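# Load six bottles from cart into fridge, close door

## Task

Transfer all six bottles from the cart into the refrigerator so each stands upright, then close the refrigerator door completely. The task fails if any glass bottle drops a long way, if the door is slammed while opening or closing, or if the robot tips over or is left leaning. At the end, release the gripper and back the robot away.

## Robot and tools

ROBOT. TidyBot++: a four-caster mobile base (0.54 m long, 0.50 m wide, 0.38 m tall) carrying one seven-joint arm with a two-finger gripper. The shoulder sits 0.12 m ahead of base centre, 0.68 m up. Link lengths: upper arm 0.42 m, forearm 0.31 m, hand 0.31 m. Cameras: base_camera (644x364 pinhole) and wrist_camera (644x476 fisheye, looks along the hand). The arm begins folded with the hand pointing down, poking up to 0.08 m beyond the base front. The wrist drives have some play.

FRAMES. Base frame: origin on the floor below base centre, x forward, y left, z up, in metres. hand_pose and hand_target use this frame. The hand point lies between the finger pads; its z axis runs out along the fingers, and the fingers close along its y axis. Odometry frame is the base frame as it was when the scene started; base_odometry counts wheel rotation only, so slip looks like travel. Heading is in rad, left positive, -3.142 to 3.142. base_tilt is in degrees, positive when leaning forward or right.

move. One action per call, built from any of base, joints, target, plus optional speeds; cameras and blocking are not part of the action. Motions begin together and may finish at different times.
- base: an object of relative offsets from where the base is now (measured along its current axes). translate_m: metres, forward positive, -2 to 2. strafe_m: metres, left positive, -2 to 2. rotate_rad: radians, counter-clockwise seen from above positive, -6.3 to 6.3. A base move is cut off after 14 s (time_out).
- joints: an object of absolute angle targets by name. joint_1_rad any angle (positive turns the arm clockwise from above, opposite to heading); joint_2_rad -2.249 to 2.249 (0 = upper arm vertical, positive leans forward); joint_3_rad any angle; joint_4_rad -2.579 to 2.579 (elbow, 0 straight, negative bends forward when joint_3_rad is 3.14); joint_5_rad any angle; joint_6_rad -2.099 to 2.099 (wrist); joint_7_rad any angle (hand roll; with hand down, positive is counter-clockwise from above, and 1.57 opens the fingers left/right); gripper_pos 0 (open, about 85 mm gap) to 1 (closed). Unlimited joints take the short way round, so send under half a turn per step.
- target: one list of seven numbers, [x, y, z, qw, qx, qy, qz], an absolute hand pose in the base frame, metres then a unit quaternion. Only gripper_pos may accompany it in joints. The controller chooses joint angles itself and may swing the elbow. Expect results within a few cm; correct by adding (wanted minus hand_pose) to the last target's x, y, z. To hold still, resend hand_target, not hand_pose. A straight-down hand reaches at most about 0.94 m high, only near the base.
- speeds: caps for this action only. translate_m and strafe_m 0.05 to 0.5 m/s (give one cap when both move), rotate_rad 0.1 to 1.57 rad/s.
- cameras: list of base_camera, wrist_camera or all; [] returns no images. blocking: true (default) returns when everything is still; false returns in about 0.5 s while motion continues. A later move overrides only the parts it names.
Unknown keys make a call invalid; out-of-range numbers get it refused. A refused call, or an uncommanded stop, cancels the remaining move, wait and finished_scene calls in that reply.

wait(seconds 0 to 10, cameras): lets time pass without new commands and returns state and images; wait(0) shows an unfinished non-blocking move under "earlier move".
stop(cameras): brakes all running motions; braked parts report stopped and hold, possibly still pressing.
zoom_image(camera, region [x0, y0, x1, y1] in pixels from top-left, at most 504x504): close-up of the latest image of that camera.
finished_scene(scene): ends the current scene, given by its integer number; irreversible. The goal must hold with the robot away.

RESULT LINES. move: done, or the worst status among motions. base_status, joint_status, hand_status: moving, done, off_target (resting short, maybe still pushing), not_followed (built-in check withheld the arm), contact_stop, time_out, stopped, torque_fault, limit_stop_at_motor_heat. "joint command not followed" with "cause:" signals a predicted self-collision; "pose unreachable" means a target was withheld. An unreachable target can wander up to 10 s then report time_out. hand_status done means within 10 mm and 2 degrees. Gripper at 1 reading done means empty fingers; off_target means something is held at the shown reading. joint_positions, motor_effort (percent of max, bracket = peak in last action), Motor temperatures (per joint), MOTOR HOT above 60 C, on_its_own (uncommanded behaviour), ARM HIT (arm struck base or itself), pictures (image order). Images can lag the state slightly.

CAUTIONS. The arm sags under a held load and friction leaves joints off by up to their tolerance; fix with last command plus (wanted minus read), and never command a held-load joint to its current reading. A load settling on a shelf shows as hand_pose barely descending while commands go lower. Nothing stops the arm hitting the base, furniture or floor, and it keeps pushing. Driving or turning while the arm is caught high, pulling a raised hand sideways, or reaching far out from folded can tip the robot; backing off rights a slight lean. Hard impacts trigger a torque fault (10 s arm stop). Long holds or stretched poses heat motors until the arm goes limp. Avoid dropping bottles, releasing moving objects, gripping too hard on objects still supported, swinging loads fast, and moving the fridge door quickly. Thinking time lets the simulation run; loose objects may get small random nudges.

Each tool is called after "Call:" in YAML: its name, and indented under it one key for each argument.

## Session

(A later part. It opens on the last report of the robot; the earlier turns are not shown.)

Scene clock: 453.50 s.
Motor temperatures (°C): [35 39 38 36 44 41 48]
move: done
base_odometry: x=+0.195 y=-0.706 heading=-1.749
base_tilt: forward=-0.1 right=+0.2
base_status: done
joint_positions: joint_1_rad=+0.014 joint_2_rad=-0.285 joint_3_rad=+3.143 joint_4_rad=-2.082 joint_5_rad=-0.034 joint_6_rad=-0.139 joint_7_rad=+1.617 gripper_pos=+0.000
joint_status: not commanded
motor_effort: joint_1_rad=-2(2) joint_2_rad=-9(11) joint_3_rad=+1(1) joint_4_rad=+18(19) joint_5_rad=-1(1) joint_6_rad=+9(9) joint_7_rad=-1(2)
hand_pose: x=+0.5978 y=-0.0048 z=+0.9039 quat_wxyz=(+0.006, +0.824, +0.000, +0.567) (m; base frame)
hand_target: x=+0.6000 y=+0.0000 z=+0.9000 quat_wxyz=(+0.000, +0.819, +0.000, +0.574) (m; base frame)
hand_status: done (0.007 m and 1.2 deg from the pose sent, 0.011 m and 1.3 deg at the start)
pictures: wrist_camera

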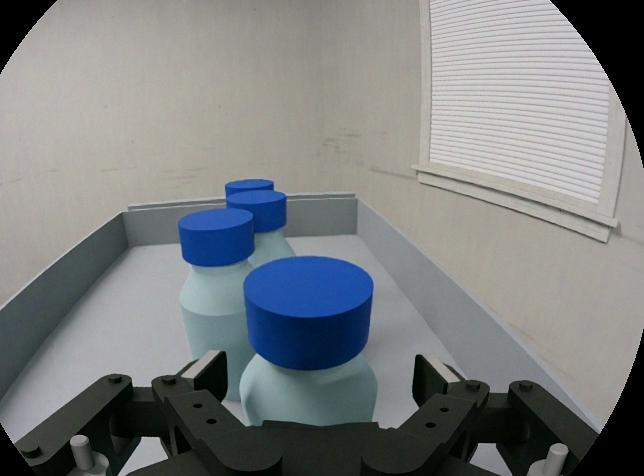

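Call:
move:
  base: {"translate_m": 0.028, "strafe_m": 0.004}
  speeds: {"translate_m": 0.15}
  cameras: ["wrist_camera"]

Call:
move:
  joints: {"gripper_pos": 1}
  cameras: ["wrist_camera"]

Scene clock: 459.53 s.
Motor temperatures (°C): [35 39 38 36 44 41 48]
move: done
base_odometry: x=+0.194 y=-0.734 heading=-1.749
base_tilt: forward=-0.1 right=+0.2
base_status: done
joint_positions: joint_1_rad=+0.013 joint_2_rad=-0.280 joint_3_rad=+3.143 joint_4_rad=-2.082 joint_5_rad=-0.034 joint_6_rad=-0.138 joint_7_rad=+1.617 gripper_pos=+0.000
joint_status: not commanded
motor_effort: joint_1_rad=-2(3) joint_2_rad=-9(12) joint_3_rad=+0(1) joint_4_rad=+18(19) joint_5_rad=-1(1) joint_6_rad=+8(9) joint_7_rad=-1(2)
hand_pose: x=+0.5989 y=-0.0045 z=+0.9019 quat_wxyz=(+0.006, +0.825, +0.000, +0.565) (m; base frame)
hand_target: x=+0.6000 y=+0.0000 z=+0.9000 quat_wxyz=(+0.000, +0.819, +0.000, +0.574) (m; base frame)
hand_status: not commanded
pictures: wrist_camera

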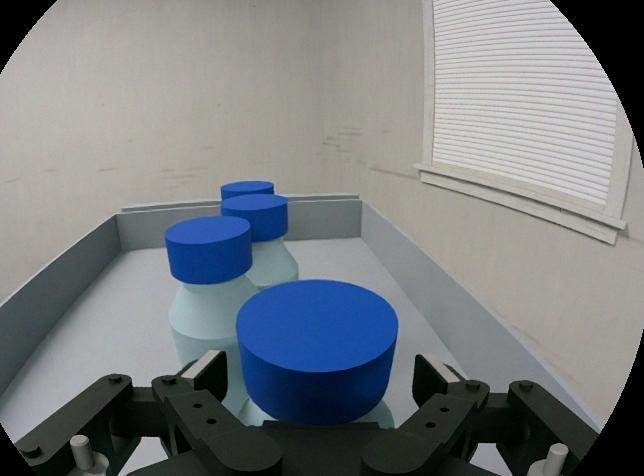

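Scene clock: 460.63 s.
Motor temperatures (°C): [35 39 38 36 44 41 48]
move: off_target
base_odometry: x=+0.194 y=-0.734 heading=-1.749
base_tilt: forward=-0.1 right=+0.2
base_status: not commanded
joint_positions: joint_1_rad=+0.010 joint_2_rad=-0.282 joint_3_rad=+3.143 joint_4_rad=-2.082 joint_5_rad=-0.033 joint_6_rad=-0.123 joint_7_rad=+1.616 gripper_pos=+0.432
joint_status: gripper_pos off_target (ended at +0.432, target +1.000)
motor_effort: joint_1_rad=-2(2) joint_2_rad=-7(11) joint_3_rad=+1(3) joint_4_rad=+17(21) joint_5_rad=-1(1) joint_6_rad=+7(11) joint_7_rad=-1(2)
hand_pose: x=+0.6002 y=-0.0031 z=+0.9069 quat_wxyz=(+0.005, +0.820, +0.001, +0.572) (m; base frame)
hand_target: x=+0.6000 y=+0.0000 z=+0.9000 quat_wxyz=(+0.000, +0.819, +0.000, +0.574) (m; base frame)
hand_status: not commanded
pictures: wrist_camera

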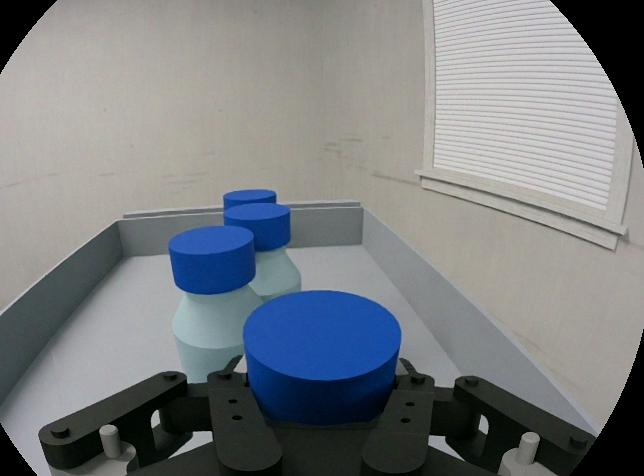

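Call:
move:
  target: [0.6, 0.0, 1.04, 0, 0.819, 0, 0.574]
  cameras: []

Call:
move:
  base: {"translate_m": -0.34}
  cameras: []

Call:
move:
  base: {"rotate_rad": 2.02}
  cameras: []

Call:
move:
  base: {"translate_m": 0.706, "strafe_m": -0.183}
  target: [0.81, 0.076, 1.11, 0.0, 0.783, 0, 0.623]
  cameras: ["wrist_camera"]

Scene clock: 468.70 s.
Motor temperatures (°C): [35 39 38 36 44 41 48]
move: off_target
base_odometry: x=+0.194 y=-0.734 heading=-1.749
base_tilt: forward=-0.1 right=+0.2
base_status: not commanded
joint_positions: joint_1_rad=+0.010 joint_2_rad=-0.274 joint_3_rad=+3.143 joint_4_rad=-1.706 joint_5_rad=-0.033 joint_6_rad=-0.497 joint_7_rad=+1.616 gripper_pos=+0.432
joint_status: not commanded
motor_effort: joint_1_rad=-2(3) joint_2_rad=-13(14) joint_3_rad=+0(1) joint_4_rad=+23(25) joint_5_rad=-1(2) joint_6_rad=+13(14) joint_7_rad=-1(2)
hand_pose: x=+0.6080 y=+0.0004 z=+1.0218 quat_wxyz=(+0.001, +0.821, +0.006, +0.570) (m; base frame)
hand_target: x=+0.6000 y=+0.0000 z=+1.0400 quat_wxyz=(+0.000, +0.819, +0.000, +0.574) (m; base frame)
hand_status: off_target (0.020 m and 0.9 deg from the pose sent, 0.133 m and 0.6 deg at the start)
pictures: none
No camera images: "cameras" was empty.

Scene clock: 470.73 s.
Motor temperatures (°C): [35 39 38 36 44 41 48]
move: done
base_odometry: x=+0.255 y=-0.399 heading=-1.750
base_tilt: forward=-0.2 right=+0.2
base_status: done
joint_positions: joint_1_rad=+0.009 joint_2_rad=-0.273 joint_3_rad=+3.144 joint_4_rad=-1.705 joint_5_rad=-0.031 joint_6_rad=-0.504 joint_7_rad=+1.615 gripper_pos=+0.433
joint_status: not commanded
motor_effort: joint_1_rad=-1(3) joint_2_rad=-13(16) joint_3_rad=+0(2) joint_4_rad=+23(24) joint_5_rad=-1(2) joint_6_rad=+13(14) joint_7_rad=-1(2)
hand_pose: x=+0.6076 y=+0.0004 z=+1.0199 quat_wxyz=(+0.001, +0.823, +0.006, +0.567) (m; base frame)
hand_target: x=+0.6000 y=+0.0000 z=+1.0400 quat_wxyz=(+0.000, +0.819, +0.000, +0.574) (m; base frame)
hand_status: not commanded
pictures: none
No camera images: "cameras" was empty.

Scene clock: 473.30 s.
Motor temperatures (°C): [35 39 38 36 44 41 48]
move: done
base_odometry: x=+0.255 y=-0.399 heading=+0.270
base_tilt: forward=-0.1 right=+0.2
base_status: done
joint_positions: joint_1_rad=+0.004 joint_2_rad=-0.273 joint_3_rad=+3.147 joint_4_rad=-1.704 joint_5_rad=-0.027 joint_6_rad=-0.504 joint_7_rad=+1.615 gripper_pos=+0.433
joint_status: not commanded
motor_effort: joint_1_rad=-2(4) joint_2_rad=-13(16) joint_3_rad=+1(2) joint_4_rad=+23(23) joint_5_rad=-2(2) joint_6_rad=+13(13) joint_7_rad=-1(2)
hand_pose: x=+0.6076 y=+0.0006 z=+1.0201 quat_wxyz=(+0.002, +0.823, +0.008, +0.568) (m; base frame)
hand_target: x=+0.6000 y=+0.0000 z=+1.0400 quat_wxyz=(+0.000, +0.819, +0.000, +0.574) (m; base frame)
hand_status: not commanded
pictures: none
No camera images: "cameras" was empty.

Scene clock: 476.13 s.
Motor temperatures (°C): [35 39 38 36 44 41 48]
move: off_target
base_odometry: x=+0.984 y=-0.388 heading=+0.271
base_tilt: forward=-0.1 right=+0.2
base_status: done
joint_positions: joint_1_rad=-0.257 joint_2_rad=+0.232 joint_3_rad=+3.250 joint_4_rad=-1.111 joint_5_rad=+0.245 joint_6_rad=-0.507 joint_7_rad=+1.305 gripper_pos=+0.433
joint_status: not commanded
motor_effort: joint_1_rad=-2(3) joint_2_rad=-30(34) joint_3_rad=+1(1) joint_4_rad=+23(25) joint_5_rad=+0(2) joint_6_rad=+13(14) joint_7_rad=-1(2)
hand_pose: x=+0.8169 y=+0.0806 z=+1.0821 quat_wxyz=(-0.005, +0.793, +0.011, +0.609) (m; base frame)
hand_target: x=+0.8100 y=+0.0760 z=+1.1100 quat_wxyz=(+0.000, +0.783, +0.000, +0.623) (m; base frame)
hand_status: off_target (0.029 m and 2.4 deg from the pose sent, 0.234 m and 7.9 deg at the start)
pictures: wrist_camera

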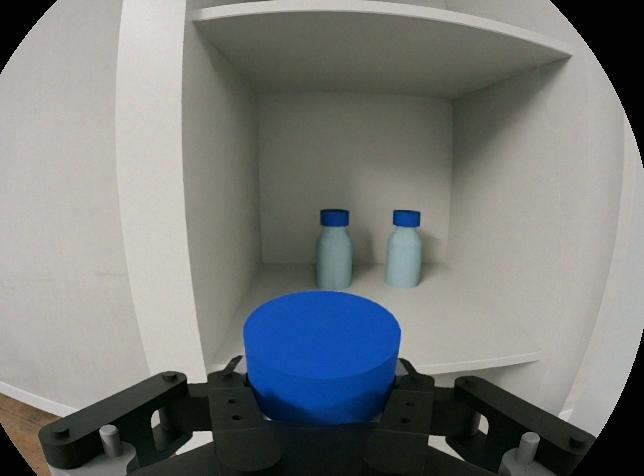

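Call:
move:
  base: {"translate_m": 0.425}
  speeds: {"translate_m": 0.2}

Scene clock: 494.90 s.
Motor temperatures (°C): [35 39 38 36 44 41 48]
move: done
base_odometry: x=+1.394 y=-0.274 heading=+0.270
base_tilt: forward=-0.1 right=+0.2
base_status: done
joint_positions: joint_1_rad=-0.259 joint_2_rad=+0.234 joint_3_rad=+3.251 joint_4_rad=-1.109 joint_5_rad=+0.245 joint_6_rad=-0.507 joint_7_rad=+1.304 gripper_pos=+0.433
joint_status: not commanded
motor_effort: joint_1_rad=-1(2) joint_2_rad=-31(34) joint_3_rad=+1(2) joint_4_rad=+23(24) joint_5_rad=+1(1) joint_6_rad=+13(14) joint_7_rad=-1(2)
hand_pose: x=+0.8176 y=+0.0820 z=+1.0816 quat_wxyz=(-0.005, +0.793, +0.012, +0.609) (m; base frame)
hand_target: x=+0.8100 y=+0.0760 z=+1.1100 quat_wxyz=(+0.000, +0.783, +0.000, +0.623) (m; base frame)
hand_status: not commanded
pictures: base_camera, wrist_camera

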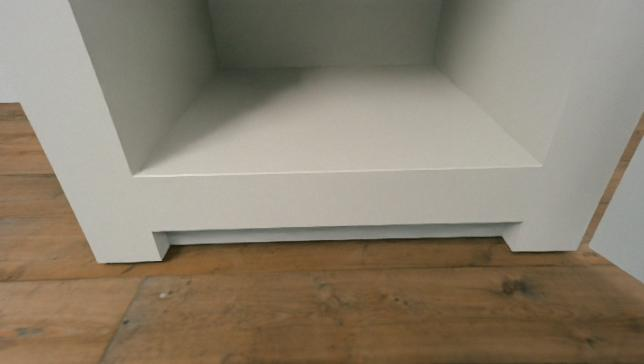

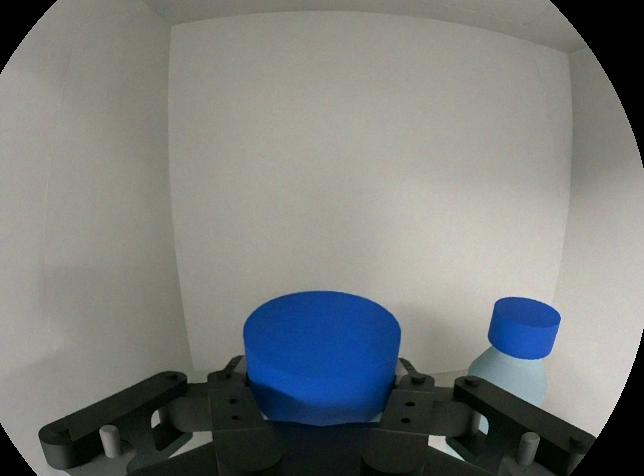

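Call:
move:
  target: [0.81,0.076,1.075,0,0.783,0,0.623]
  cameras: []

Call:
move:
  target: [0.81,0.076,1.06,0,0.783,0,0.623]

Scene clock: 498.97 s.
Motor temperatures (°C): [35 39 38 37 44 41 48]
move: off_target
base_odometry: x=+1.394 y=-0.274 heading=+0.270
base_tilt: forward=-0.1 right=+0.2
base_status: not commanded
joint_positions: joint_1_rad=-0.292 joint_2_rad=+0.234 joint_3_rad=+3.290 joint_4_rad=-1.198 joint_5_rad=+0.302 joint_6_rad=-0.478 joint_7_rad=+1.232 gripper_pos=+0.433
joint_status: not commanded
motor_effort: joint_1_rad=-2(2) joint_2_rad=-30(32) joint_3_rad=+1(1) joint_4_rad=+22(24) joint_5_rad=+1(1) joint_6_rad=+12(13) joint_7_rad=-1(2)
hand_pose: x=+0.8181 y=+0.0749 z=+1.0397 quat_wxyz=(+0.006, +0.808, +0.002, +0.589) (m; base frame)
hand_target: x=+0.8100 y=+0.0760 z=+1.0750 quat_wxyz=(+0.000, +0.783, +0.000, +0.623) (m; base frame)
hand_status: off_target (0.036 m and 4.8 deg from the pose sent, 0.012 m and 2.5 deg at the start)
pictures: none
No camera images: "cameras" was empty.

Scene clock: 499.73 s.
Motor temperatures (°C): [35 39 38 36 44 41 48]
move: off_target
base_odometry: x=+1.394 y=-0.274 heading=+0.270
base_tilt: forward=-0.1 right=+0.2
base_status: not commanded
joint_positions: joint_1_rad=-0.321 joint_2_rad=+0.231 joint_3_rad=+3.325 joint_4_rad=-1.234 joint_5_rad=+0.333 joint_6_rad=-0.420 joint_7_rad=+1.195 gripper_pos=+0.434
joint_status: not commanded
motor_effort: joint_1_rad=-2(2) joint_2_rad=-26(29) joint_3_rad=+1(1) joint_4_rad=+19(21) joint_5_rad=+1(1) joint_6_rad=+9(11) joint_7_rad=-1(1)
hand_pose: x=+0.8204 y=+0.0751 z=+1.0391 quat_wxyz=(+0.007, +0.799, +0.001, +0.601) (m; base frame)
hand_target: x=+0.8100 y=+0.0760 z=+1.0600 quat_wxyz=(+0.000, +0.783, +0.000, +0.623) (m; base frame)
hand_status: off_target (0.023 m and 3.2 deg from the pose sent, 0.022 m and 4.8 deg at the start)
pictures: base_camera, wrist_camera

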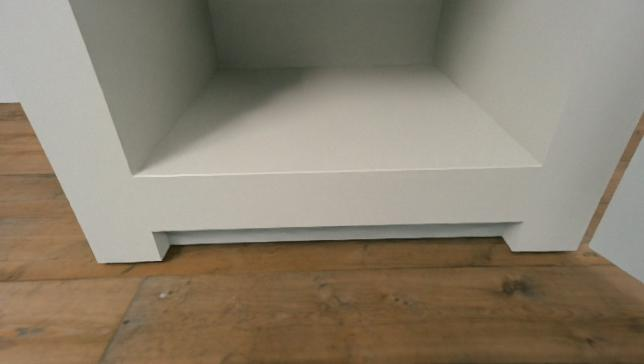

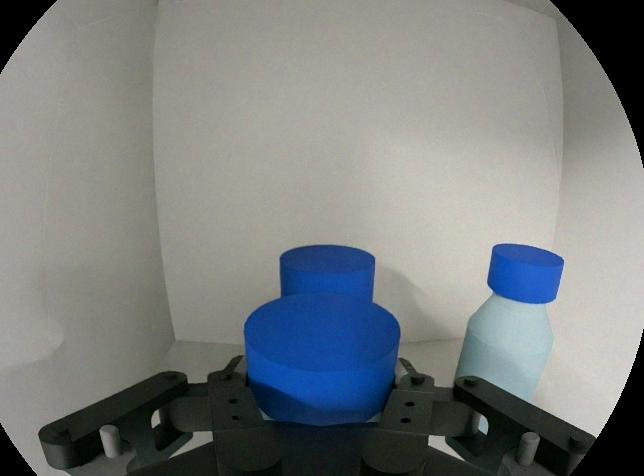

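Resting. Release.

Call:
move:
  joints: {"gripper_pos":0.2}
  cameras: []

Call:
move:
  base: {"translate_m": -0.12}
  speeds: {"translate_m": 0.12}

Call:
move:
  base: {"translate_m": -0.30}

Scene clock: 503.03 s.
Motor temperatures (°C): [35 40 38 36 44 41 48]
move: done
base_odometry: x=+1.394 y=-0.274 heading=+0.270
base_tilt: forward=-0.1 right=+0.2
base_status: not commanded
joint_positions: joint_1_rad=-0.321 joint_2_rad=+0.231 joint_3_rad=+3.325 joint_4_rad=-1.234 joint_5_rad=+0.333 joint_6_rad=-0.420 joint_7_rad=+1.195 gripper_pos=+0.200
joint_status: all done
motor_effort: joint_1_rad=-3(3) joint_2_rad=-25(26) joint_3_rad=+1(1) joint_4_rad=+19(19) joint_5_rad=+0(1) joint_6_rad=+8(9) joint_7_rad=-1(2)
hand_pose: x=+0.8204 y=+0.0751 z=+1.0391 quat_wxyz=(+0.007, +0.799, +0.001, +0.601) (m; base frame)
hand_target: x=+0.8100 y=+0.0760 z=+1.0600 quat_wxyz=(+0.000, +0.783, +0.000, +0.623) (m; base frame)
hand_status: not commanded
pictures: none
No camera images: "cameras" was empty.

Scene clock: 504.60 s.
Motor temperatures (°C): [35 40 38 36 44 41 48]
move: done
base_odometry: x=+1.279 y=-0.306 heading=+0.271
base_tilt: forward=-0.1 right=+0.2
base_status: done
joint_positions: joint_1_rad=-0.324 joint_2_rad=+0.222 joint_3_rad=+3.327 joint_4_rad=-1.235 joint_5_rad=+0.334 joint_6_rad=-0.419 joint_7_rad=+1.195 gripper_pos=+0.200
joint_status: not commanded
motor_effort: joint_1_rad=-2(3) joint_2_rad=-25(28) joint_3_rad=+1(2) joint_4_rad=+19(19) joint_5_rad=+0(1) joint_6_rad=+8(9) joint_7_rad=-1(2)
hand_pose: x=+0.8171 y=+0.0749 z=+1.0446 quat_wxyz=(+0.006, +0.797, +0.001, +0.604) (m; base frame)
hand_target: x=+0.8100 y=+0.0760 z=+1.0600 quat_wxyz=(+0.000, +0.783, +0.000, +0.623) (m; base frame)
hand_status: not commanded
pictures: base_camera, wrist_camera

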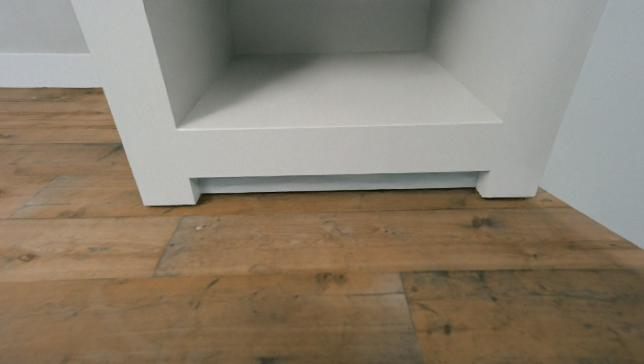

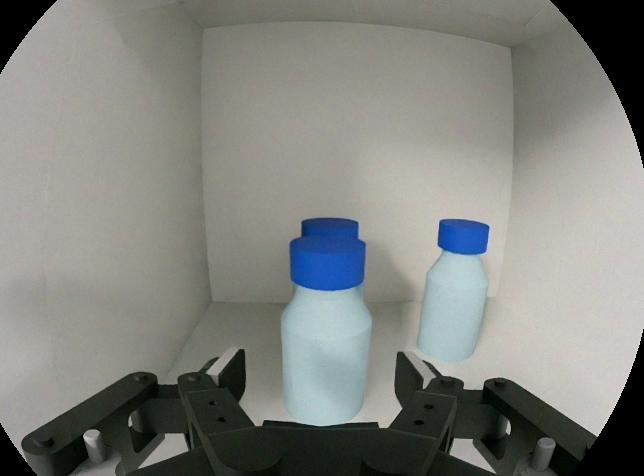

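Scene clock: 506.50 s.
Motor temperatures (°C): [35 40 38 36 44 41 48]
move: done
base_odometry: x=+0.989 y=-0.387 heading=+0.271
base_tilt: forward=-0.1 right=+0.2
base_status: done
joint_positions: joint_1_rad=-0.325 joint_2_rad=+0.213 joint_3_rad=+3.328 joint_4_rad=-1.237 joint_5_rad=+0.334 joint_6_rad=-0.419 joint_7_rad=+1.195 gripper_pos=+0.200
joint_status: not commanded
motor_effort: joint_1_rad=-2(3) joint_2_rad=-25(28) joint_3_rad=+1(2) joint_4_rad=+19(20) joint_5_rad=+1(1) joint_6_rad=+8(9) joint_7_rad=-1(2)
hand_pose: x=+0.8140 y=+0.0739 z=+1.0502 quat_wxyz=(+0.005, +0.794, +0.001, +0.608) (m; base frame)
hand_target: x=+0.8100 y=+0.0760 z=+1.0600 quat_wxyz=(+0.000, +0.783, +0.000, +0.623) (m; base frame)
hand_status: not commanded
pictures: base_camera, wrist_camera

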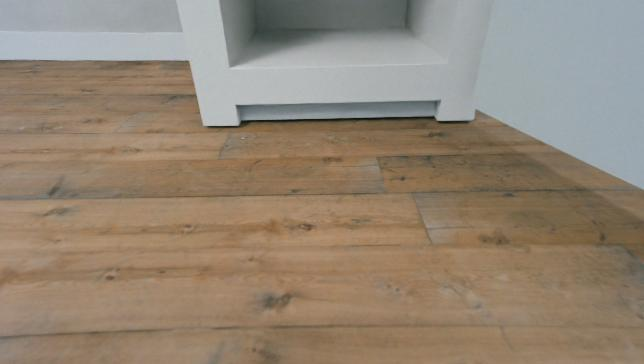

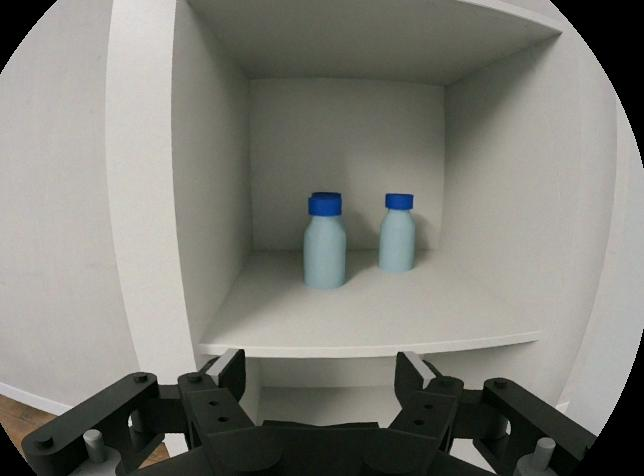

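Call:
move:
  base: {"translate_m": -0.61, "strafe_m": 0.16}
  target: [0.5,0,1.0,0,0.819,0,0.574]
  cameras: []

Call:
move:
  base: {"rotate_rad": -2.02}
  joints: {"gripper_pos":0}
  cameras: []

Call:
move:
  base: {"translate_m": 0.17, "strafe_m": -0.027}
  target: [0.6,0,0.93,0,0.819,0,0.574]

Scene clock: 514.13 s.
Motor temperatures (°C): [35 40 38 36 44 41 48]
move: off_target
base_odometry: x=+0.359 y=-0.396 heading=+0.272
base_tilt: forward=-0.2 right=+0.2
base_status: done
joint_positions: joint_1_rad=-0.030 joint_2_rad=-0.544 joint_3_rad=+3.167 joint_4_rad=-1.879 joint_5_rad=+0.038 joint_6_rad=-0.495 joint_7_rad=+1.530 gripper_pos=+0.200
joint_status: not commanded
motor_effort: joint_1_rad=-2(3) joint_2_rad=-1(28) joint_3_rad=+0(1) joint_4_rad=+18(20) joint_5_rad=-1(2) joint_6_rad=+9(9) joint_7_rad=-1(2)
hand_pose: x=+0.5081 y=-0.0056 z=+1.0358 quat_wxyz=(-0.003, +0.792, -0.009, +0.610) (m; base frame)
hand_target: x=+0.5000 y=+0.0000 z=+1.0000 quat_wxyz=(+0.000, +0.819, +0.000, +0.574) (m; base frame)
hand_status: off_target (0.037 m and 5.2 deg from the pose sent, 0.326 m and 4.8 deg at the start)
pictures: none
No camera images: "cameras" was empty.

Scene clock: 516.70 s.
Motor temperatures (°C): [35 40 38 36 44 41 48]
move: done
base_odometry: x=+0.359 y=-0.396 heading=-1.747
base_tilt: forward=-0.1 right=+0.2
base_status: done
joint_positions: joint_1_rad=-0.025 joint_2_rad=-0.544 joint_3_rad=+3.161 joint_4_rad=-1.879 joint_5_rad=+0.035 joint_6_rad=-0.495 joint_7_rad=+1.530 gripper_pos=+0.000
joint_status: all done
motor_effort: joint_1_rad=-2(3) joint_2_rad=-1(3) joint_3_rad=+0(2) joint_4_rad=+18(19) joint_5_rad=-1(1) joint_6_rad=+8(9) joint_7_rad=-1(2)
hand_pose: x=+0.5080 y=-0.0043 z=+1.0354 quat_wxyz=(-0.003, +0.793, -0.009, +0.610) (m; base frame)
hand_target: x=+0.5000 y=+0.0000 z=+1.0000 quat_wxyz=(+0.000, +0.819, +0.000, +0.574) (m; base frame)
hand_status: not commanded
pictures: none
No camera images: "cameras" was empty.

Scene clock: 518.23 s.
Motor temperatures (°C): [35 40 38 36 44 41 48]
move: done
base_odometry: x=+0.302 y=-0.559 heading=-1.748
base_tilt: forward=-0.2 right=+0.2
base_status: done
joint_positions: joint_1_rad=-0.025 joint_2_rad=-0.290 joint_3_rad=+3.161 joint_4_rad=-1.994 joint_5_rad=+0.035 joint_6_rad=-0.248 joint_7_rad=+1.531 gripper_pos=+0.000
joint_status: not commanded
motor_effort: joint_1_rad=-1(2) joint_2_rad=-9(13) joint_3_rad=+0(1) joint_4_rad=+18(20) joint_5_rad=-1(1) joint_6_rad=+9(9) joint_7_rad=-1(2)
hand_pose: x=+0.5993 y=+0.0002 z=+0.9274 quat_wxyz=(-0.002, +0.828, -0.004, +0.560) (m; base frame)
hand_target: x=+0.6000 y=+0.0000 z=+0.9300 quat_wxyz=(+0.000, +0.819, +0.000, +0.574) (m; base frame)
hand_status: done (0.003 m and 2.0 deg from the pose sent, 0.140 m and 5.2 deg at the start)
pictures: base_camera, wrist_camera

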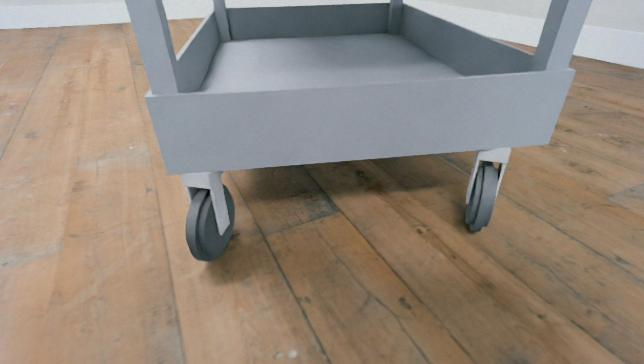

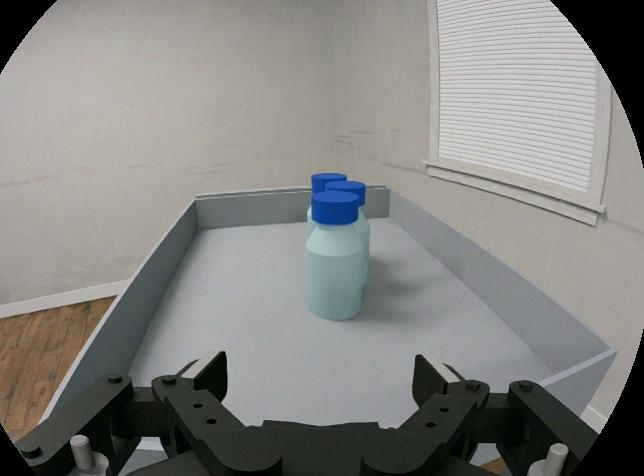

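Call:
move:
  base: {"translate_m": 0.17, "strafe_m": -0.026}
  speeds: {"translate_m": 0.2}
  target: [0.6,0,0.904,0,0.819,0,0.574]
  cameras: ["wrist_camera"]

Scene clock: 523.00 s.
Motor temperatures (°C): [35 40 38 36 44 41 48]
move: done
base_odometry: x=+0.246 y=-0.722 heading=-1.749
base_tilt: forward=-0.1 right=+0.2
base_status: done
joint_positions: joint_1_rad=-0.025 joint_2_rad=-0.289 joint_3_rad=+3.161 joint_4_rad=-2.071 joint_5_rad=+0.035 joint_6_rad=-0.156 joint_7_rad=+1.531 gripper_pos=+0.000
joint_status: not commanded
motor_effort: joint_1_rad=-1(3) joint_2_rad=-9(11) joint_3_rad=+0(1) joint_4_rad=+18(19) joint_5_rad=-1(1) joint_6_rad=+9(9) joint_7_rad=-1(2)
hand_pose: x=+0.5973 y=+0.0013 z=+0.9079 quat_wxyz=(-0.003, +0.824, -0.003, +0.566) (m; base frame)
hand_target: x=+0.6000 y=+0.0000 z=+0.9040 quat_wxyz=(+0.000, +0.819, +0.000, +0.574) (m; base frame)
hand_status: done (0.005 m and 1.2 deg from the pose sent, 0.023 m and 2.0 deg at the start)
pictures: wrist_camera

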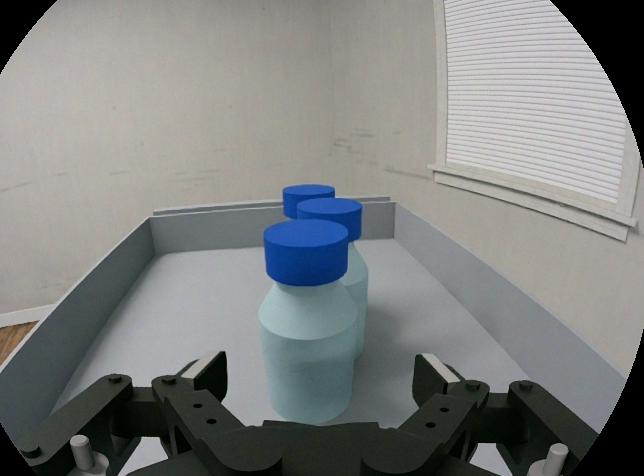

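Call:
move:
  base: {"translate_m": 0.07, "strafe_m": 0.003}
  speeds: {"translate_m": 0.15}
  target: [0.6,0,0.901,0,0.819,0,0.574]
  cameras: ["wrist_camera"]

Scene clock: 529.03 s.
Motor temperatures (°C): [35 39 38 36 44 41 48]
move: done
base_odometry: x=+0.237 y=-0.792 heading=-1.749
base_tilt: forward=-0.2 right=+0.2
base_status: done
joint_positions: joint_1_rad=-0.025 joint_2_rad=-0.288 joint_3_rad=+3.161 joint_4_rad=-2.079 joint_5_rad=+0.035 joint_6_rad=-0.143 joint_7_rad=+1.531 gripper_pos=+0.000
joint_status: not commanded
motor_effort: joint_1_rad=-1(2) joint_2_rad=-9(11) joint_3_rad=+0(1) joint_4_rad=+18(19) joint_5_rad=-1(1) joint_6_rad=+9(9) joint_7_rad=-1(2)
hand_pose: x=+0.5974 y=+0.0015 z=+0.9064 quat_wxyz=(-0.004, +0.823, -0.003, +0.568) (m; base frame)
hand_target: x=+0.6000 y=+0.0000 z=+0.9010 quat_wxyz=(+0.000, +0.819, +0.000, +0.574) (m; base frame)
hand_status: done (0.006 m and 1.0 deg from the pose sent, 0.008 m and 1.2 deg at the start)
pictures: wrist_camera

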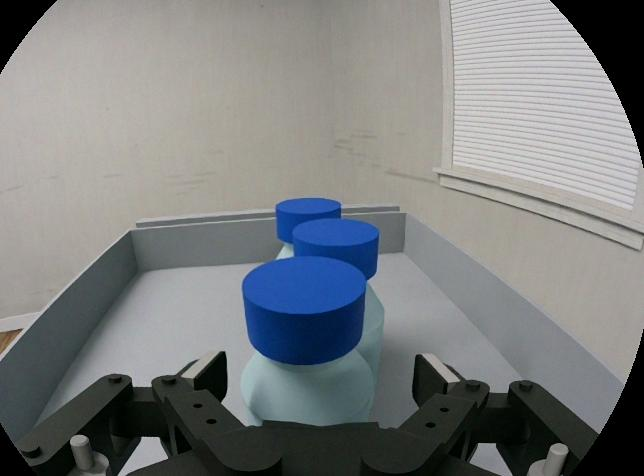

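Call:
move:
  base: {"translate_m": 0.032, "strafe_m": 0.007}
  speeds: {"translate_m": 0.1}
  target: [0.6,0,0.899,0,0.819,0,0.574]
  cameras: ["wrist_camera"]

Scene clock: 532.57 s.
Motor temperatures (°C): [35 39 38 36 44 41 48]
move: done
base_odometry: x=+0.238 y=-0.824 heading=-1.750
base_tilt: forward=-0.1 right=+0.2
base_status: done
joint_positions: joint_1_rad=-0.025 joint_2_rad=-0.286 joint_3_rad=+3.161 joint_4_rad=-2.084 joint_5_rad=+0.035 joint_6_rad=-0.136 joint_7_rad=+1.531 gripper_pos=+0.000
joint_status: not commanded
motor_effort: joint_1_rad=-2(2) joint_2_rad=-9(11) joint_3_rad=+0(1) joint_4_rad=+18(19) joint_5_rad=-1(1) joint_6_rad=+8(9) joint_7_rad=-1(2)
hand_pose: x=+0.5978 y=+0.0016 z=+0.9043 quat_wxyz=(-0.004, +0.823, -0.003, +0.568) (m; base frame)
hand_target: x=+0.6000 y=+0.0000 z=+0.8990 quat_wxyz=(+0.000, +0.819, +0.000, +0.574) (m; base frame)
hand_status: done (0.006 m and 1.0 deg from the pose sent, 0.008 m and 1.0 deg at the start)
pictures: wrist_camera

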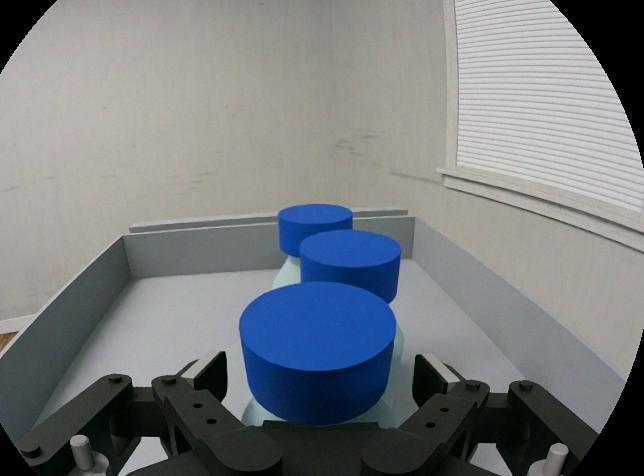

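Call:
move:
  joints: {"gripper_pos":1}
  cameras: ["wrist_camera"]

Scene clock: 535.57 s.
Motor temperatures (°C): [35 39 38 36 44 41 48]
move: off_target
base_odometry: x=+0.238 y=-0.824 heading=-1.750
base_tilt: forward=-0.1 right=+0.2
base_status: not commanded
joint_positions: joint_1_rad=-0.025 joint_2_rad=-0.287 joint_3_rad=+3.161 joint_4_rad=-2.084 joint_5_rad=+0.035 joint_6_rad=-0.125 joint_7_rad=+1.539 gripper_pos=+0.432
joint_status: gripper_pos off_target (ended at +0.432, target +1.000)
motor_effort: joint_1_rad=-2(2) joint_2_rad=-7(9) joint_3_rad=+0(1) joint_4_rad=+17(21) joint_5_rad=-1(2) joint_6_rad=+7(11) joint_7_rad=-1(3)
hand_pose: x=+0.5988 y=+0.0018 z=+0.9079 quat_wxyz=(-0.001, +0.820, +0.001, +0.573) (m; base frame)
hand_target: x=+0.6000 y=+0.0000 z=+0.8990 quat_wxyz=(+0.000, +0.819, +0.000, +0.574) (m; base frame)
hand_status: not commanded
pictures: wrist_camera

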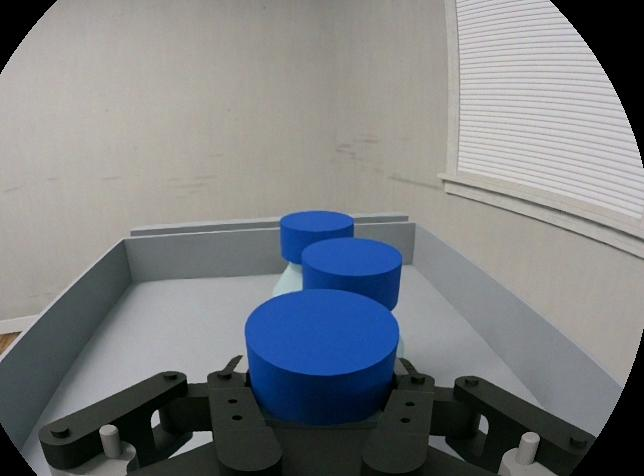

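Call:
move:
  target: [0.6,0,1.04,0,0.819,0,0.574]
  cameras: []

Call:
move:
  base: {"translate_m": -0.44}
  cameras: ["wrist_camera"]

Call:
move:
  base: {"rotate_rad": 2.02}
  cameras: []

Call:
move:
  base: {"translate_m": 0.645, "strafe_m": -0.175}
  target: [0.81,-0.08,1.125,0,0.783,0,0.623]

Scene clock: 542.33 s.
Motor temperatures (°C): [35 39 38 36 44 41 48]
move: off_target
base_odometry: x=+0.238 y=-0.824 heading=-1.750
base_tilt: forward=-0.1 right=+0.2
base_status: not commanded
joint_positions: joint_1_rad=-0.025 joint_2_rad=-0.278 joint_3_rad=+3.161 joint_4_rad=-1.703 joint_5_rad=+0.034 joint_6_rad=-0.498 joint_7_rad=+1.539 gripper_pos=+0.435
joint_status: not commanded
motor_effort: joint_1_rad=-2(2) joint_2_rad=-13(14) joint_3_rad=+0(1) joint_4_rad=+23(26) joint_5_rad=-1(1) joint_6_rad=+13(16) joint_7_rad=-2(2)
hand_pose: x=+0.6069 y=-0.0026 z=+1.0251 quat_wxyz=(+0.002, +0.820, -0.004, +0.573) (m; base frame)
hand_target: x=+0.6000 y=+0.0000 z=+1.0400 quat_wxyz=(+0.000, +0.819, +0.000, +0.574) (m; base frame)
hand_status: off_target (0.017 m and 0.6 deg from the pose sent, 0.132 m and 0.3 deg at the start)
pictures: none
No camera images: "cameras" was empty.

Scene clock: 544.60 s.
Motor temperatures (°C): [35 39 38 36 44 41 48]
move: done
base_odometry: x=+0.316 y=-0.391 heading=-1.750
base_tilt: forward=-0.2 right=+0.2
base_status: done
joint_positions: joint_1_rad=-0.025 joint_2_rad=-0.276 joint_3_rad=+3.161 joint_4_rad=-1.702 joint_5_rad=+0.033 joint_6_rad=-0.504 joint_7_rad=+1.539 gripper_pos=+0.435
joint_status: not commanded
motor_effort: joint_1_rad=-2(2) joint_2_rad=-13(17) joint_3_rad=+1(2) joint_4_rad=+23(24) joint_5_rad=-1(2) joint_6_rad=+13(14) joint_7_rad=-1(2)
hand_pose: x=+0.6071 y=-0.0023 z=+1.0223 quat_wxyz=(+0.002, +0.822, -0.004, +0.569) (m; base frame)
hand_target: x=+0.6000 y=+0.0000 z=+1.0400 quat_wxyz=(+0.000, +0.819, +0.000, +0.574) (m; base frame)
hand_status: not commanded
pictures: wrist_camera

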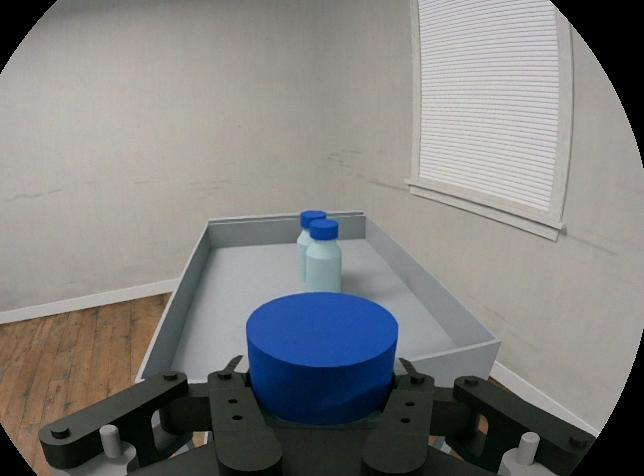

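Scene clock: 547.17 s.
Motor temperatures (°C): [35 39 38 36 44 41 48]
move: done
base_odometry: x=+0.316 y=-0.391 heading=+0.269
base_tilt: forward=-0.2 right=+0.2
base_status: done
joint_positions: joint_1_rad=-0.021 joint_2_rad=-0.276 joint_3_rad=+3.156 joint_4_rad=-1.702 joint_5_rad=+0.031 joint_6_rad=-0.504 joint_7_rad=+1.539 gripper_pos=+0.435
joint_status: not commanded
motor_effort: joint_1_rad=-1(4) joint_2_rad=-13(16) joint_3_rad=+0(3) joint_4_rad=+23(23) joint_5_rad=-1(2) joint_6_rad=+13(13) joint_7_rad=-2(2)
hand_pose: x=+0.6070 y=-0.0010 z=+1.0223 quat_wxyz=(+0.001, +0.822, -0.004, +0.569) (m; base frame)
hand_target: x=+0.6000 y=+0.0000 z=+1.0400 quat_wxyz=(+0.000, +0.819, +0.000, +0.574) (m; base frame)
hand_status: not commanded
pictures: none
No camera images: "cameras" was empty.

Scene clock: 549.87 s.
Motor temperatures (°C): [35 39 38 36 44 41 48]
move: off_target
base_odometry: x=+0.984 y=-0.388 heading=+0.270
base_tilt: forward=-0.1 right=+0.2
base_status: done
joint_positions: joint_1_rad=+0.230 joint_2_rad=+0.259 joint_3_rad=+3.099 joint_4_rad=-1.036 joint_5_rad=-0.279 joint_6_rad=-0.552 joint_7_rad=+1.854 gripper_pos=+0.435
joint_status: not commanded
motor_effort: joint_1_rad=-1(3) joint_2_rad=-32(35) joint_3_rad=-1(2) joint_4_rad=+23(25) joint_5_rad=-3(3) joint_6_rad=+13(14) joint_7_rad=-1(2)
hand_pose: x=+0.8217 y=-0.0915 z=+1.0963 quat_wxyz=(+0.009, +0.791, -0.016, +0.612) (m; base frame)
hand_target: x=+0.8100 y=-0.0800 z=+1.1250 quat_wxyz=(+0.000, +0.783, +0.000, +0.623) (m; base frame)
hand_status: off_target (0.033 m and 2.7 deg from the pose sent, 0.241 m and 7.6 deg at the start)
pictures: base_camera, wrist_camera

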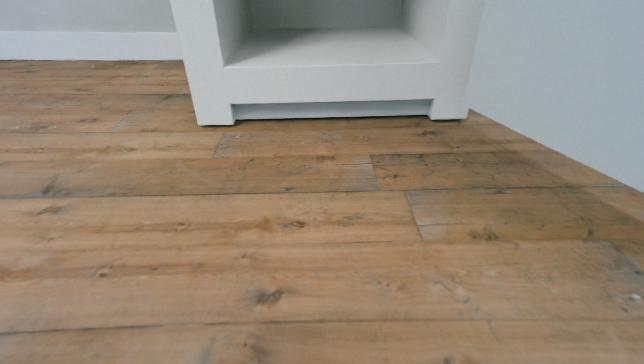

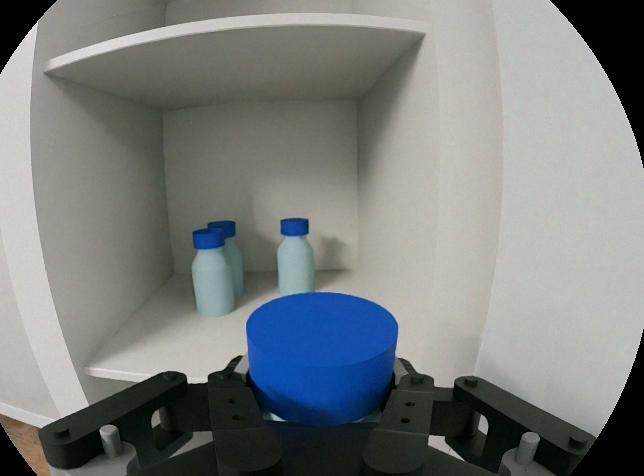

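Call:
move:
  base: {"translate_m": 0.42}
  speeds: {"translate_m": 0.25}

Call:
move:
  target: [0.81,-0.08,1.085,0,0.783,0,0.623]
  cameras: []

Call:
move:
  target: [0.81,-0.08,1.065,0,0.783,0,0.623]

Scene clock: 555.53 s.
Motor temperatures (°C): [35 39 38 36 44 41 48]
move: done
base_odometry: x=+1.389 y=-0.277 heading=+0.270
base_tilt: forward=-0.1 right=+0.2
base_status: done
joint_positions: joint_1_rad=+0.231 joint_2_rad=+0.260 joint_3_rad=+3.098 joint_4_rad=-1.034 joint_5_rad=-0.280 joint_6_rad=-0.554 joint_7_rad=+1.855 gripper_pos=+0.435
joint_status: not commanded
motor_effort: joint_1_rad=-2(3) joint_2_rad=-31(35) joint_3_rad=-1(2) joint_4_rad=+23(23) joint_5_rad=-3(3) joint_6_rad=+12(13) joint_7_rad=-1(2)
hand_pose: x=+0.8219 y=-0.0910 z=+1.0963 quat_wxyz=(+0.008, +0.791, -0.016, +0.612) (m; base frame)
hand_target: x=+0.8100 y=-0.0800 z=+1.1250 quat_wxyz=(+0.000, +0.783, +0.000, +0.623) (m; base frame)
hand_status: not commanded
pictures: base_camera, wrist_camera

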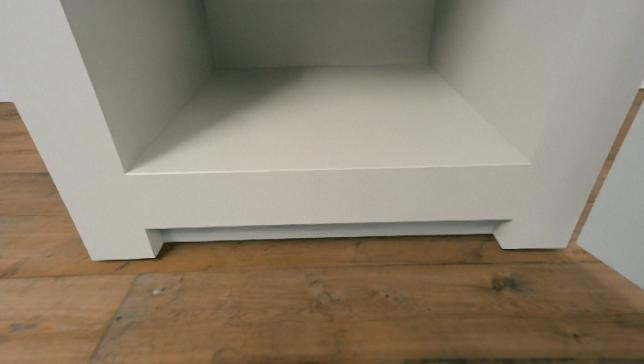

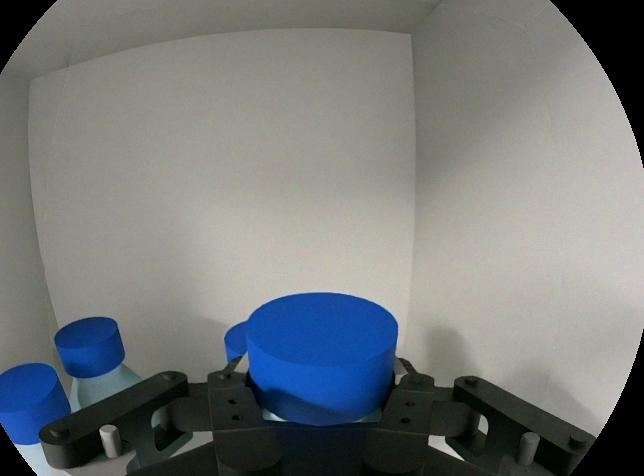

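Scene clock: 556.63 s.
Motor temperatures (°C): [35 39 38 36 44 41 48]
move: off_target
base_odometry: x=+1.389 y=-0.277 heading=+0.270
base_tilt: forward=-0.1 right=+0.2
base_status: not commanded
joint_positions: joint_1_rad=+0.266 joint_2_rad=+0.259 joint_3_rad=+3.047 joint_4_rad=-1.148 joint_5_rad=-0.340 joint_6_rad=-0.521 joint_7_rad=+1.937 gripper_pos=+0.435
joint_status: not commanded
motor_effort: joint_1_rad=-2(2) joint_2_rad=-29(34) joint_3_rad=-1(1) joint_4_rad=+21(24) joint_5_rad=-3(3) joint_6_rad=+11(13) joint_7_rad=-1(2)
hand_pose: x=+0.8224 y=-0.0792 z=+1.0420 quat_wxyz=(-0.007, +0.811, -0.002, +0.584) (m; base frame)
hand_target: x=+0.8100 y=-0.0800 z=+1.0850 quat_wxyz=(+0.000, +0.783, +0.000, +0.623) (m; base frame)
hand_status: off_target (0.045 m and 5.5 deg from the pose sent, 0.020 m and 2.6 deg at the start)
pictures: none
No camera images: "cameras" was empty.

Scene clock: 557.47 s.
Motor temperatures (°C): [35 39 38 36 44 41 48]
move: off_target
base_odometry: x=+1.389 y=-0.277 heading=+0.270
base_tilt: forward=-0.1 right=+0.2
base_status: not commanded
joint_positions: joint_1_rad=+0.305 joint_2_rad=+0.242 joint_3_rad=+3.000 joint_4_rad=-1.206 joint_5_rad=-0.375 joint_6_rad=-0.452 joint_7_rad=+1.986 gripper_pos=+0.435
joint_status: not commanded
motor_effort: joint_1_rad=-1(2) joint_2_rad=-25(28) joint_3_rad=-1(1) joint_4_rad=+19(21) joint_5_rad=-3(3) joint_6_rad=+9(10) joint_7_rad=-1(2)
hand_pose: x=+0.8196 y=-0.0786 z=+1.0413 quat_wxyz=(-0.006, +0.802, +0.001, +0.598) (m; base frame)
hand_target: x=+0.8100 y=-0.0800 z=+1.0650 quat_wxyz=(+0.000, +0.783, +0.000, +0.623) (m; base frame)
hand_status: off_target (0.026 m and 3.6 deg from the pose sent, 0.026 m and 5.5 deg at the start)
pictures: base_camera, wrist_camera

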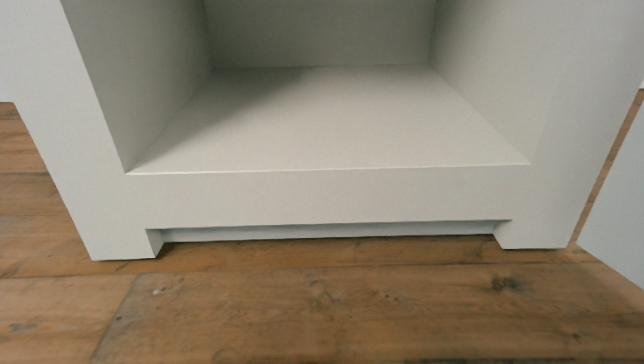

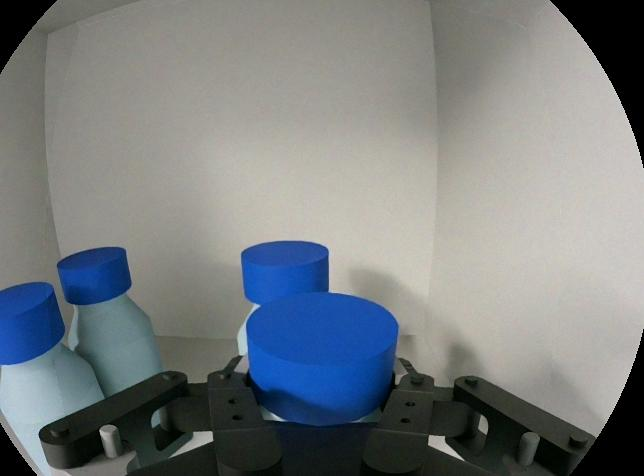

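Call:
move:
  joints: {"gripper_pos":0.2}
  cameras: []

Call:
move:
  base: {"translate_m": -0.12}
  speeds: {"translate_m": 0.12}
  cameras: ["wrist_camera"]

Call:
move:
  base: {"translate_m": -0.30}
  cameras: ["wrist_camera"]

Call:
move:
  base: {"translate_m": -0.61, "strafe_m": 0.16}
  target: [0.5,0,1.0,0,0.819,0,0.574]
  cameras: []

Call:
move:
  base: {"rotate_rad": -2.02}
  joints: {"gripper_pos":0}
  cameras: []

Scene clock: 563.73 s.
Motor temperatures (°C): [35 40 38 36 44 41 48]
move: done
base_odometry: x=+1.389 y=-0.277 heading=+0.270
base_tilt: forward=-0.1 right=+0.2
base_status: not commanded
joint_positions: joint_1_rad=+0.305 joint_2_rad=+0.242 joint_3_rad=+2.998 joint_4_rad=-1.207 joint_5_rad=-0.378 joint_6_rad=-0.446 joint_7_rad=+1.987 gripper_pos=+0.200
joint_status: all done
motor_effort: joint_1_rad=-2(2) joint_2_rad=-25(27) joint_3_rad=-1(2) joint_4_rad=+19(20) joint_5_rad=-2(3) joint_6_rad=+8(10) joint_7_rad=-1(2)
hand_pose: x=+0.8200 y=-0.0781 z=+1.0423 quat_wxyz=(-0.007, +0.800, +0.000, +0.600) (m; base frame)
hand_target: x=+0.8100 y=-0.0800 z=+1.0650 quat_wxyz=(+0.000, +0.783, +0.000, +0.623) (m; base frame)
hand_status: not commanded
pictures: none
No camera images: "cameras" was empty.

Scene clock: 565.30 s.
Motor temperatures (°C): [35 40 38 36 44 41 48]
move: done
base_odometry: x=+1.274 y=-0.309 heading=+0.269
base_tilt: forward=-0.1 right=+0.2
base_status: done
joint_positions: joint_1_rad=+0.307 joint_2_rad=+0.234 joint_3_rad=+2.997 joint_4_rad=-1.207 joint_5_rad=-0.378 joint_6_rad=-0.445 joint_7_rad=+1.987 gripper_pos=+0.200
joint_status: not commanded
motor_effort: joint_1_rad=-1(2) joint_2_rad=-25(30) joint_3_rad=-1(2) joint_4_rad=+19(19) joint_5_rad=-3(3) joint_6_rad=+8(9) joint_7_rad=-1(2)
hand_pose: x=+0.8170 y=-0.0781 z=+1.0484 quat_wxyz=(-0.006, +0.798, +0.000, +0.603) (m; base frame)
hand_target: x=+0.8100 y=-0.0800 z=+1.0650 quat_wxyz=(+0.000, +0.783, +0.000, +0.623) (m; base frame)
hand_status: not commanded
pictures: wrist_camera

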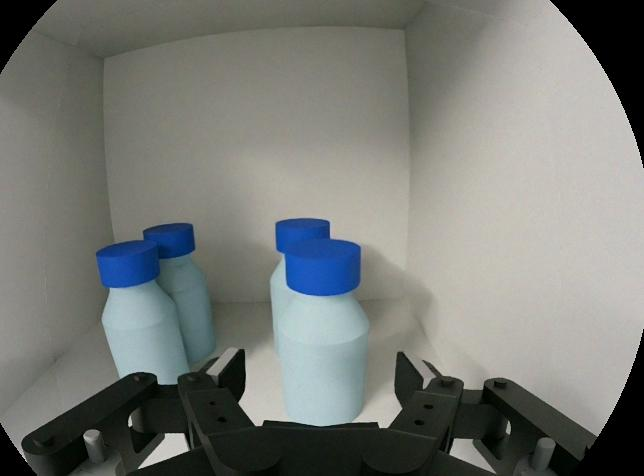

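Scene clock: 567.23 s.
Motor temperatures (°C): [35 40 38 36 44 41 48]
move: done
base_odometry: x=+0.984 y=-0.388 heading=+0.269
base_tilt: forward=-0.2 right=+0.2
base_status: done
joint_positions: joint_1_rad=+0.310 joint_2_rad=+0.224 joint_3_rad=+2.995 joint_4_rad=-1.208 joint_5_rad=-0.379 joint_6_rad=-0.443 joint_7_rad=+1.987 gripper_pos=+0.200
joint_status: not commanded
motor_effort: joint_1_rad=-2(3) joint_2_rad=-25(29) joint_3_rad=+0(2) joint_4_rad=+19(19) joint_5_rad=-2(3) joint_6_rad=+8(9) joint_7_rad=-1(2)
hand_pose: x=+0.8138 y=-0.0777 z=+1.0550 quat_wxyz=(-0.004, +0.794, +0.000, +0.607) (m; base frame)
hand_target: x=+0.8100 y=-0.0800 z=+1.0650 quat_wxyz=(+0.000, +0.783, +0.000, +0.623) (m; base frame)
hand_status: not commanded
pictures: wrist_camera

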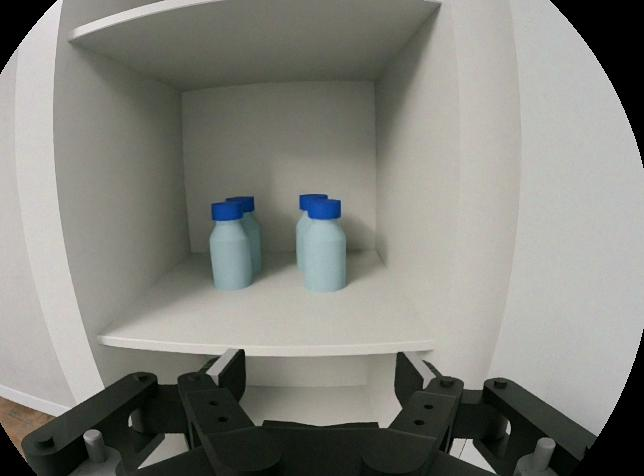

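Scene clock: 569.87 s.
Motor temperatures (°C): [35 40 38 36 44 41 48]
move: off_target
base_odometry: x=+0.354 y=-0.397 heading=+0.270
base_tilt: forward=-0.2 right=+0.2
base_status: done
joint_positions: joint_1_rad=+0.023 joint_2_rad=-0.544 joint_3_rad=+3.124 joint_4_rad=-1.879 joint_5_rad=-0.038 joint_6_rad=-0.495 joint_7_rad=+1.618 gripper_pos=+0.200
joint_status: not commanded
motor_effort: joint_1_rad=-2(3) joint_2_rad=-1(29) joint_3_rad=+0(2) joint_4_rad=+18(20) joint_5_rad=-1(3) joint_6_rad=+9(9) joint_7_rad=-1(2)
hand_pose: x=+0.5077 y=+0.0071 z=+1.0354 quat_wxyz=(+0.003, +0.793, +0.011, +0.610) (m; base frame)
hand_target: x=+0.5000 y=+0.0000 z=+1.0000 quat_wxyz=(+0.000, +0.819, +0.000, +0.574) (m; base frame)
hand_status: off_target (0.037 m and 5.3 deg from the pose sent, 0.328 m and 4.8 deg at the start)
pictures: none
No camera images: "cameras" was empty.

Scene clock: 572.43 s.
Motor temperatures (°C): [35 40 38 36 44 41 48]
move: done
base_odometry: x=+0.354 y=-0.397 heading=-1.749
base_tilt: forward=-0.2 right=+0.2
base_status: done
joint_positions: joint_1_rad=+0.018 joint_2_rad=-0.544 joint_3_rad=+3.132 joint_4_rad=-1.880 joint_5_rad=-0.035 joint_6_rad=-0.495 joint_7_rad=+1.617 gripper_pos=+0.000
joint_status: all done
motor_effort: joint_1_rad=-1(3) joint_2_rad=-2(3) joint_3_rad=+0(2) joint_4_rad=+18(19) joint_5_rad=-1(2) joint_6_rad=+9(9) joint_7_rad=-1(2)
hand_pose: x=+0.5077 y=+0.0043 z=+1.0351 quat_wxyz=(+0.003, +0.793, +0.009, +0.610) (m; base frame)
hand_target: x=+0.5000 y=+0.0000 z=+1.0000 quat_wxyz=(+0.000, +0.819, +0.000, +0.574) (m; base frame)
hand_status: not commanded
pictures: none
No camera images: "cameras" was empty.

Call:
move:
  base: {"translate_m": 0.344, "strafe_m": -0.056}
  speeds: {"translate_m": 0.3}
  target: [0.6,0,0.905,0,0.819,0,0.574]

Scene clock: 581.27 s.
Motor temperatures (°C): [35 40 38 36 44 41 48]
move: done
base_odometry: x=+0.237 y=-0.725 heading=-1.750
base_tilt: forward=-0.1 right=+0.2
base_status: done
joint_positions: joint_1_rad=+0.016 joint_2_rad=-0.287 joint_3_rad=+3.134 joint_4_rad=-2.069 joint_5_rad=-0.035 joint_6_rad=-0.160 joint_7_rad=+1.617 gripper_pos=+0.000
joint_status: not commanded
motor_effort: joint_1_rad=-1(2) joint_2_rad=-9(11) joint_3_rad=+0(1) joint_4_rad=+19(20) joint_5_rad=-1(2) joint_6_rad=+8(9) joint_7_rad=-1(2)
hand_pose: x=+0.5973 y=-0.0002 z=+0.9068 quat_wxyz=(+0.004, +0.825, +0.004, +0.565) (m; base frame)
hand_target: x=+0.6000 y=+0.0000 z=+0.9050 quat_wxyz=(+0.000, +0.819, +0.000, +0.574) (m; base frame)
hand_status: done (0.003 m and 1.4 deg from the pose sent, 0.160 m and 5.2 deg at the start)
pictures: base_camera, wrist_camera

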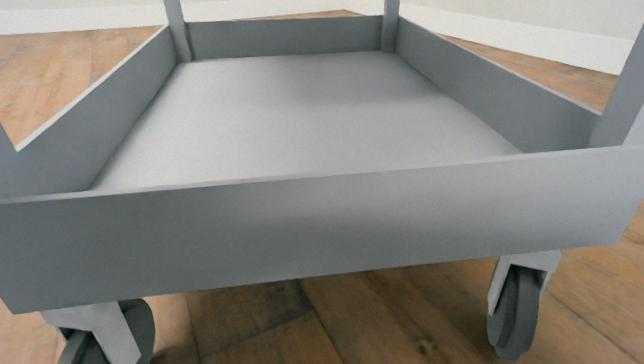

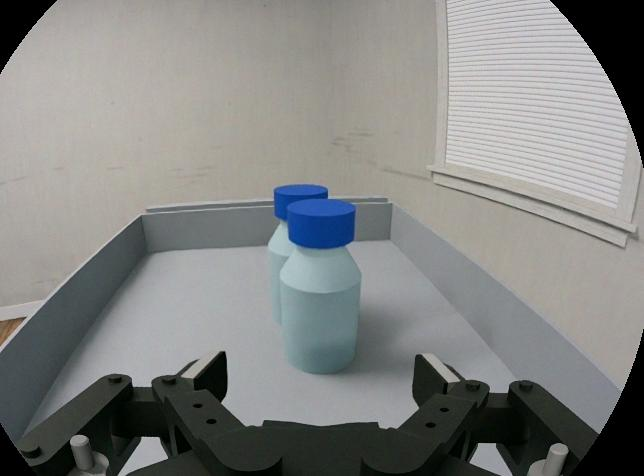

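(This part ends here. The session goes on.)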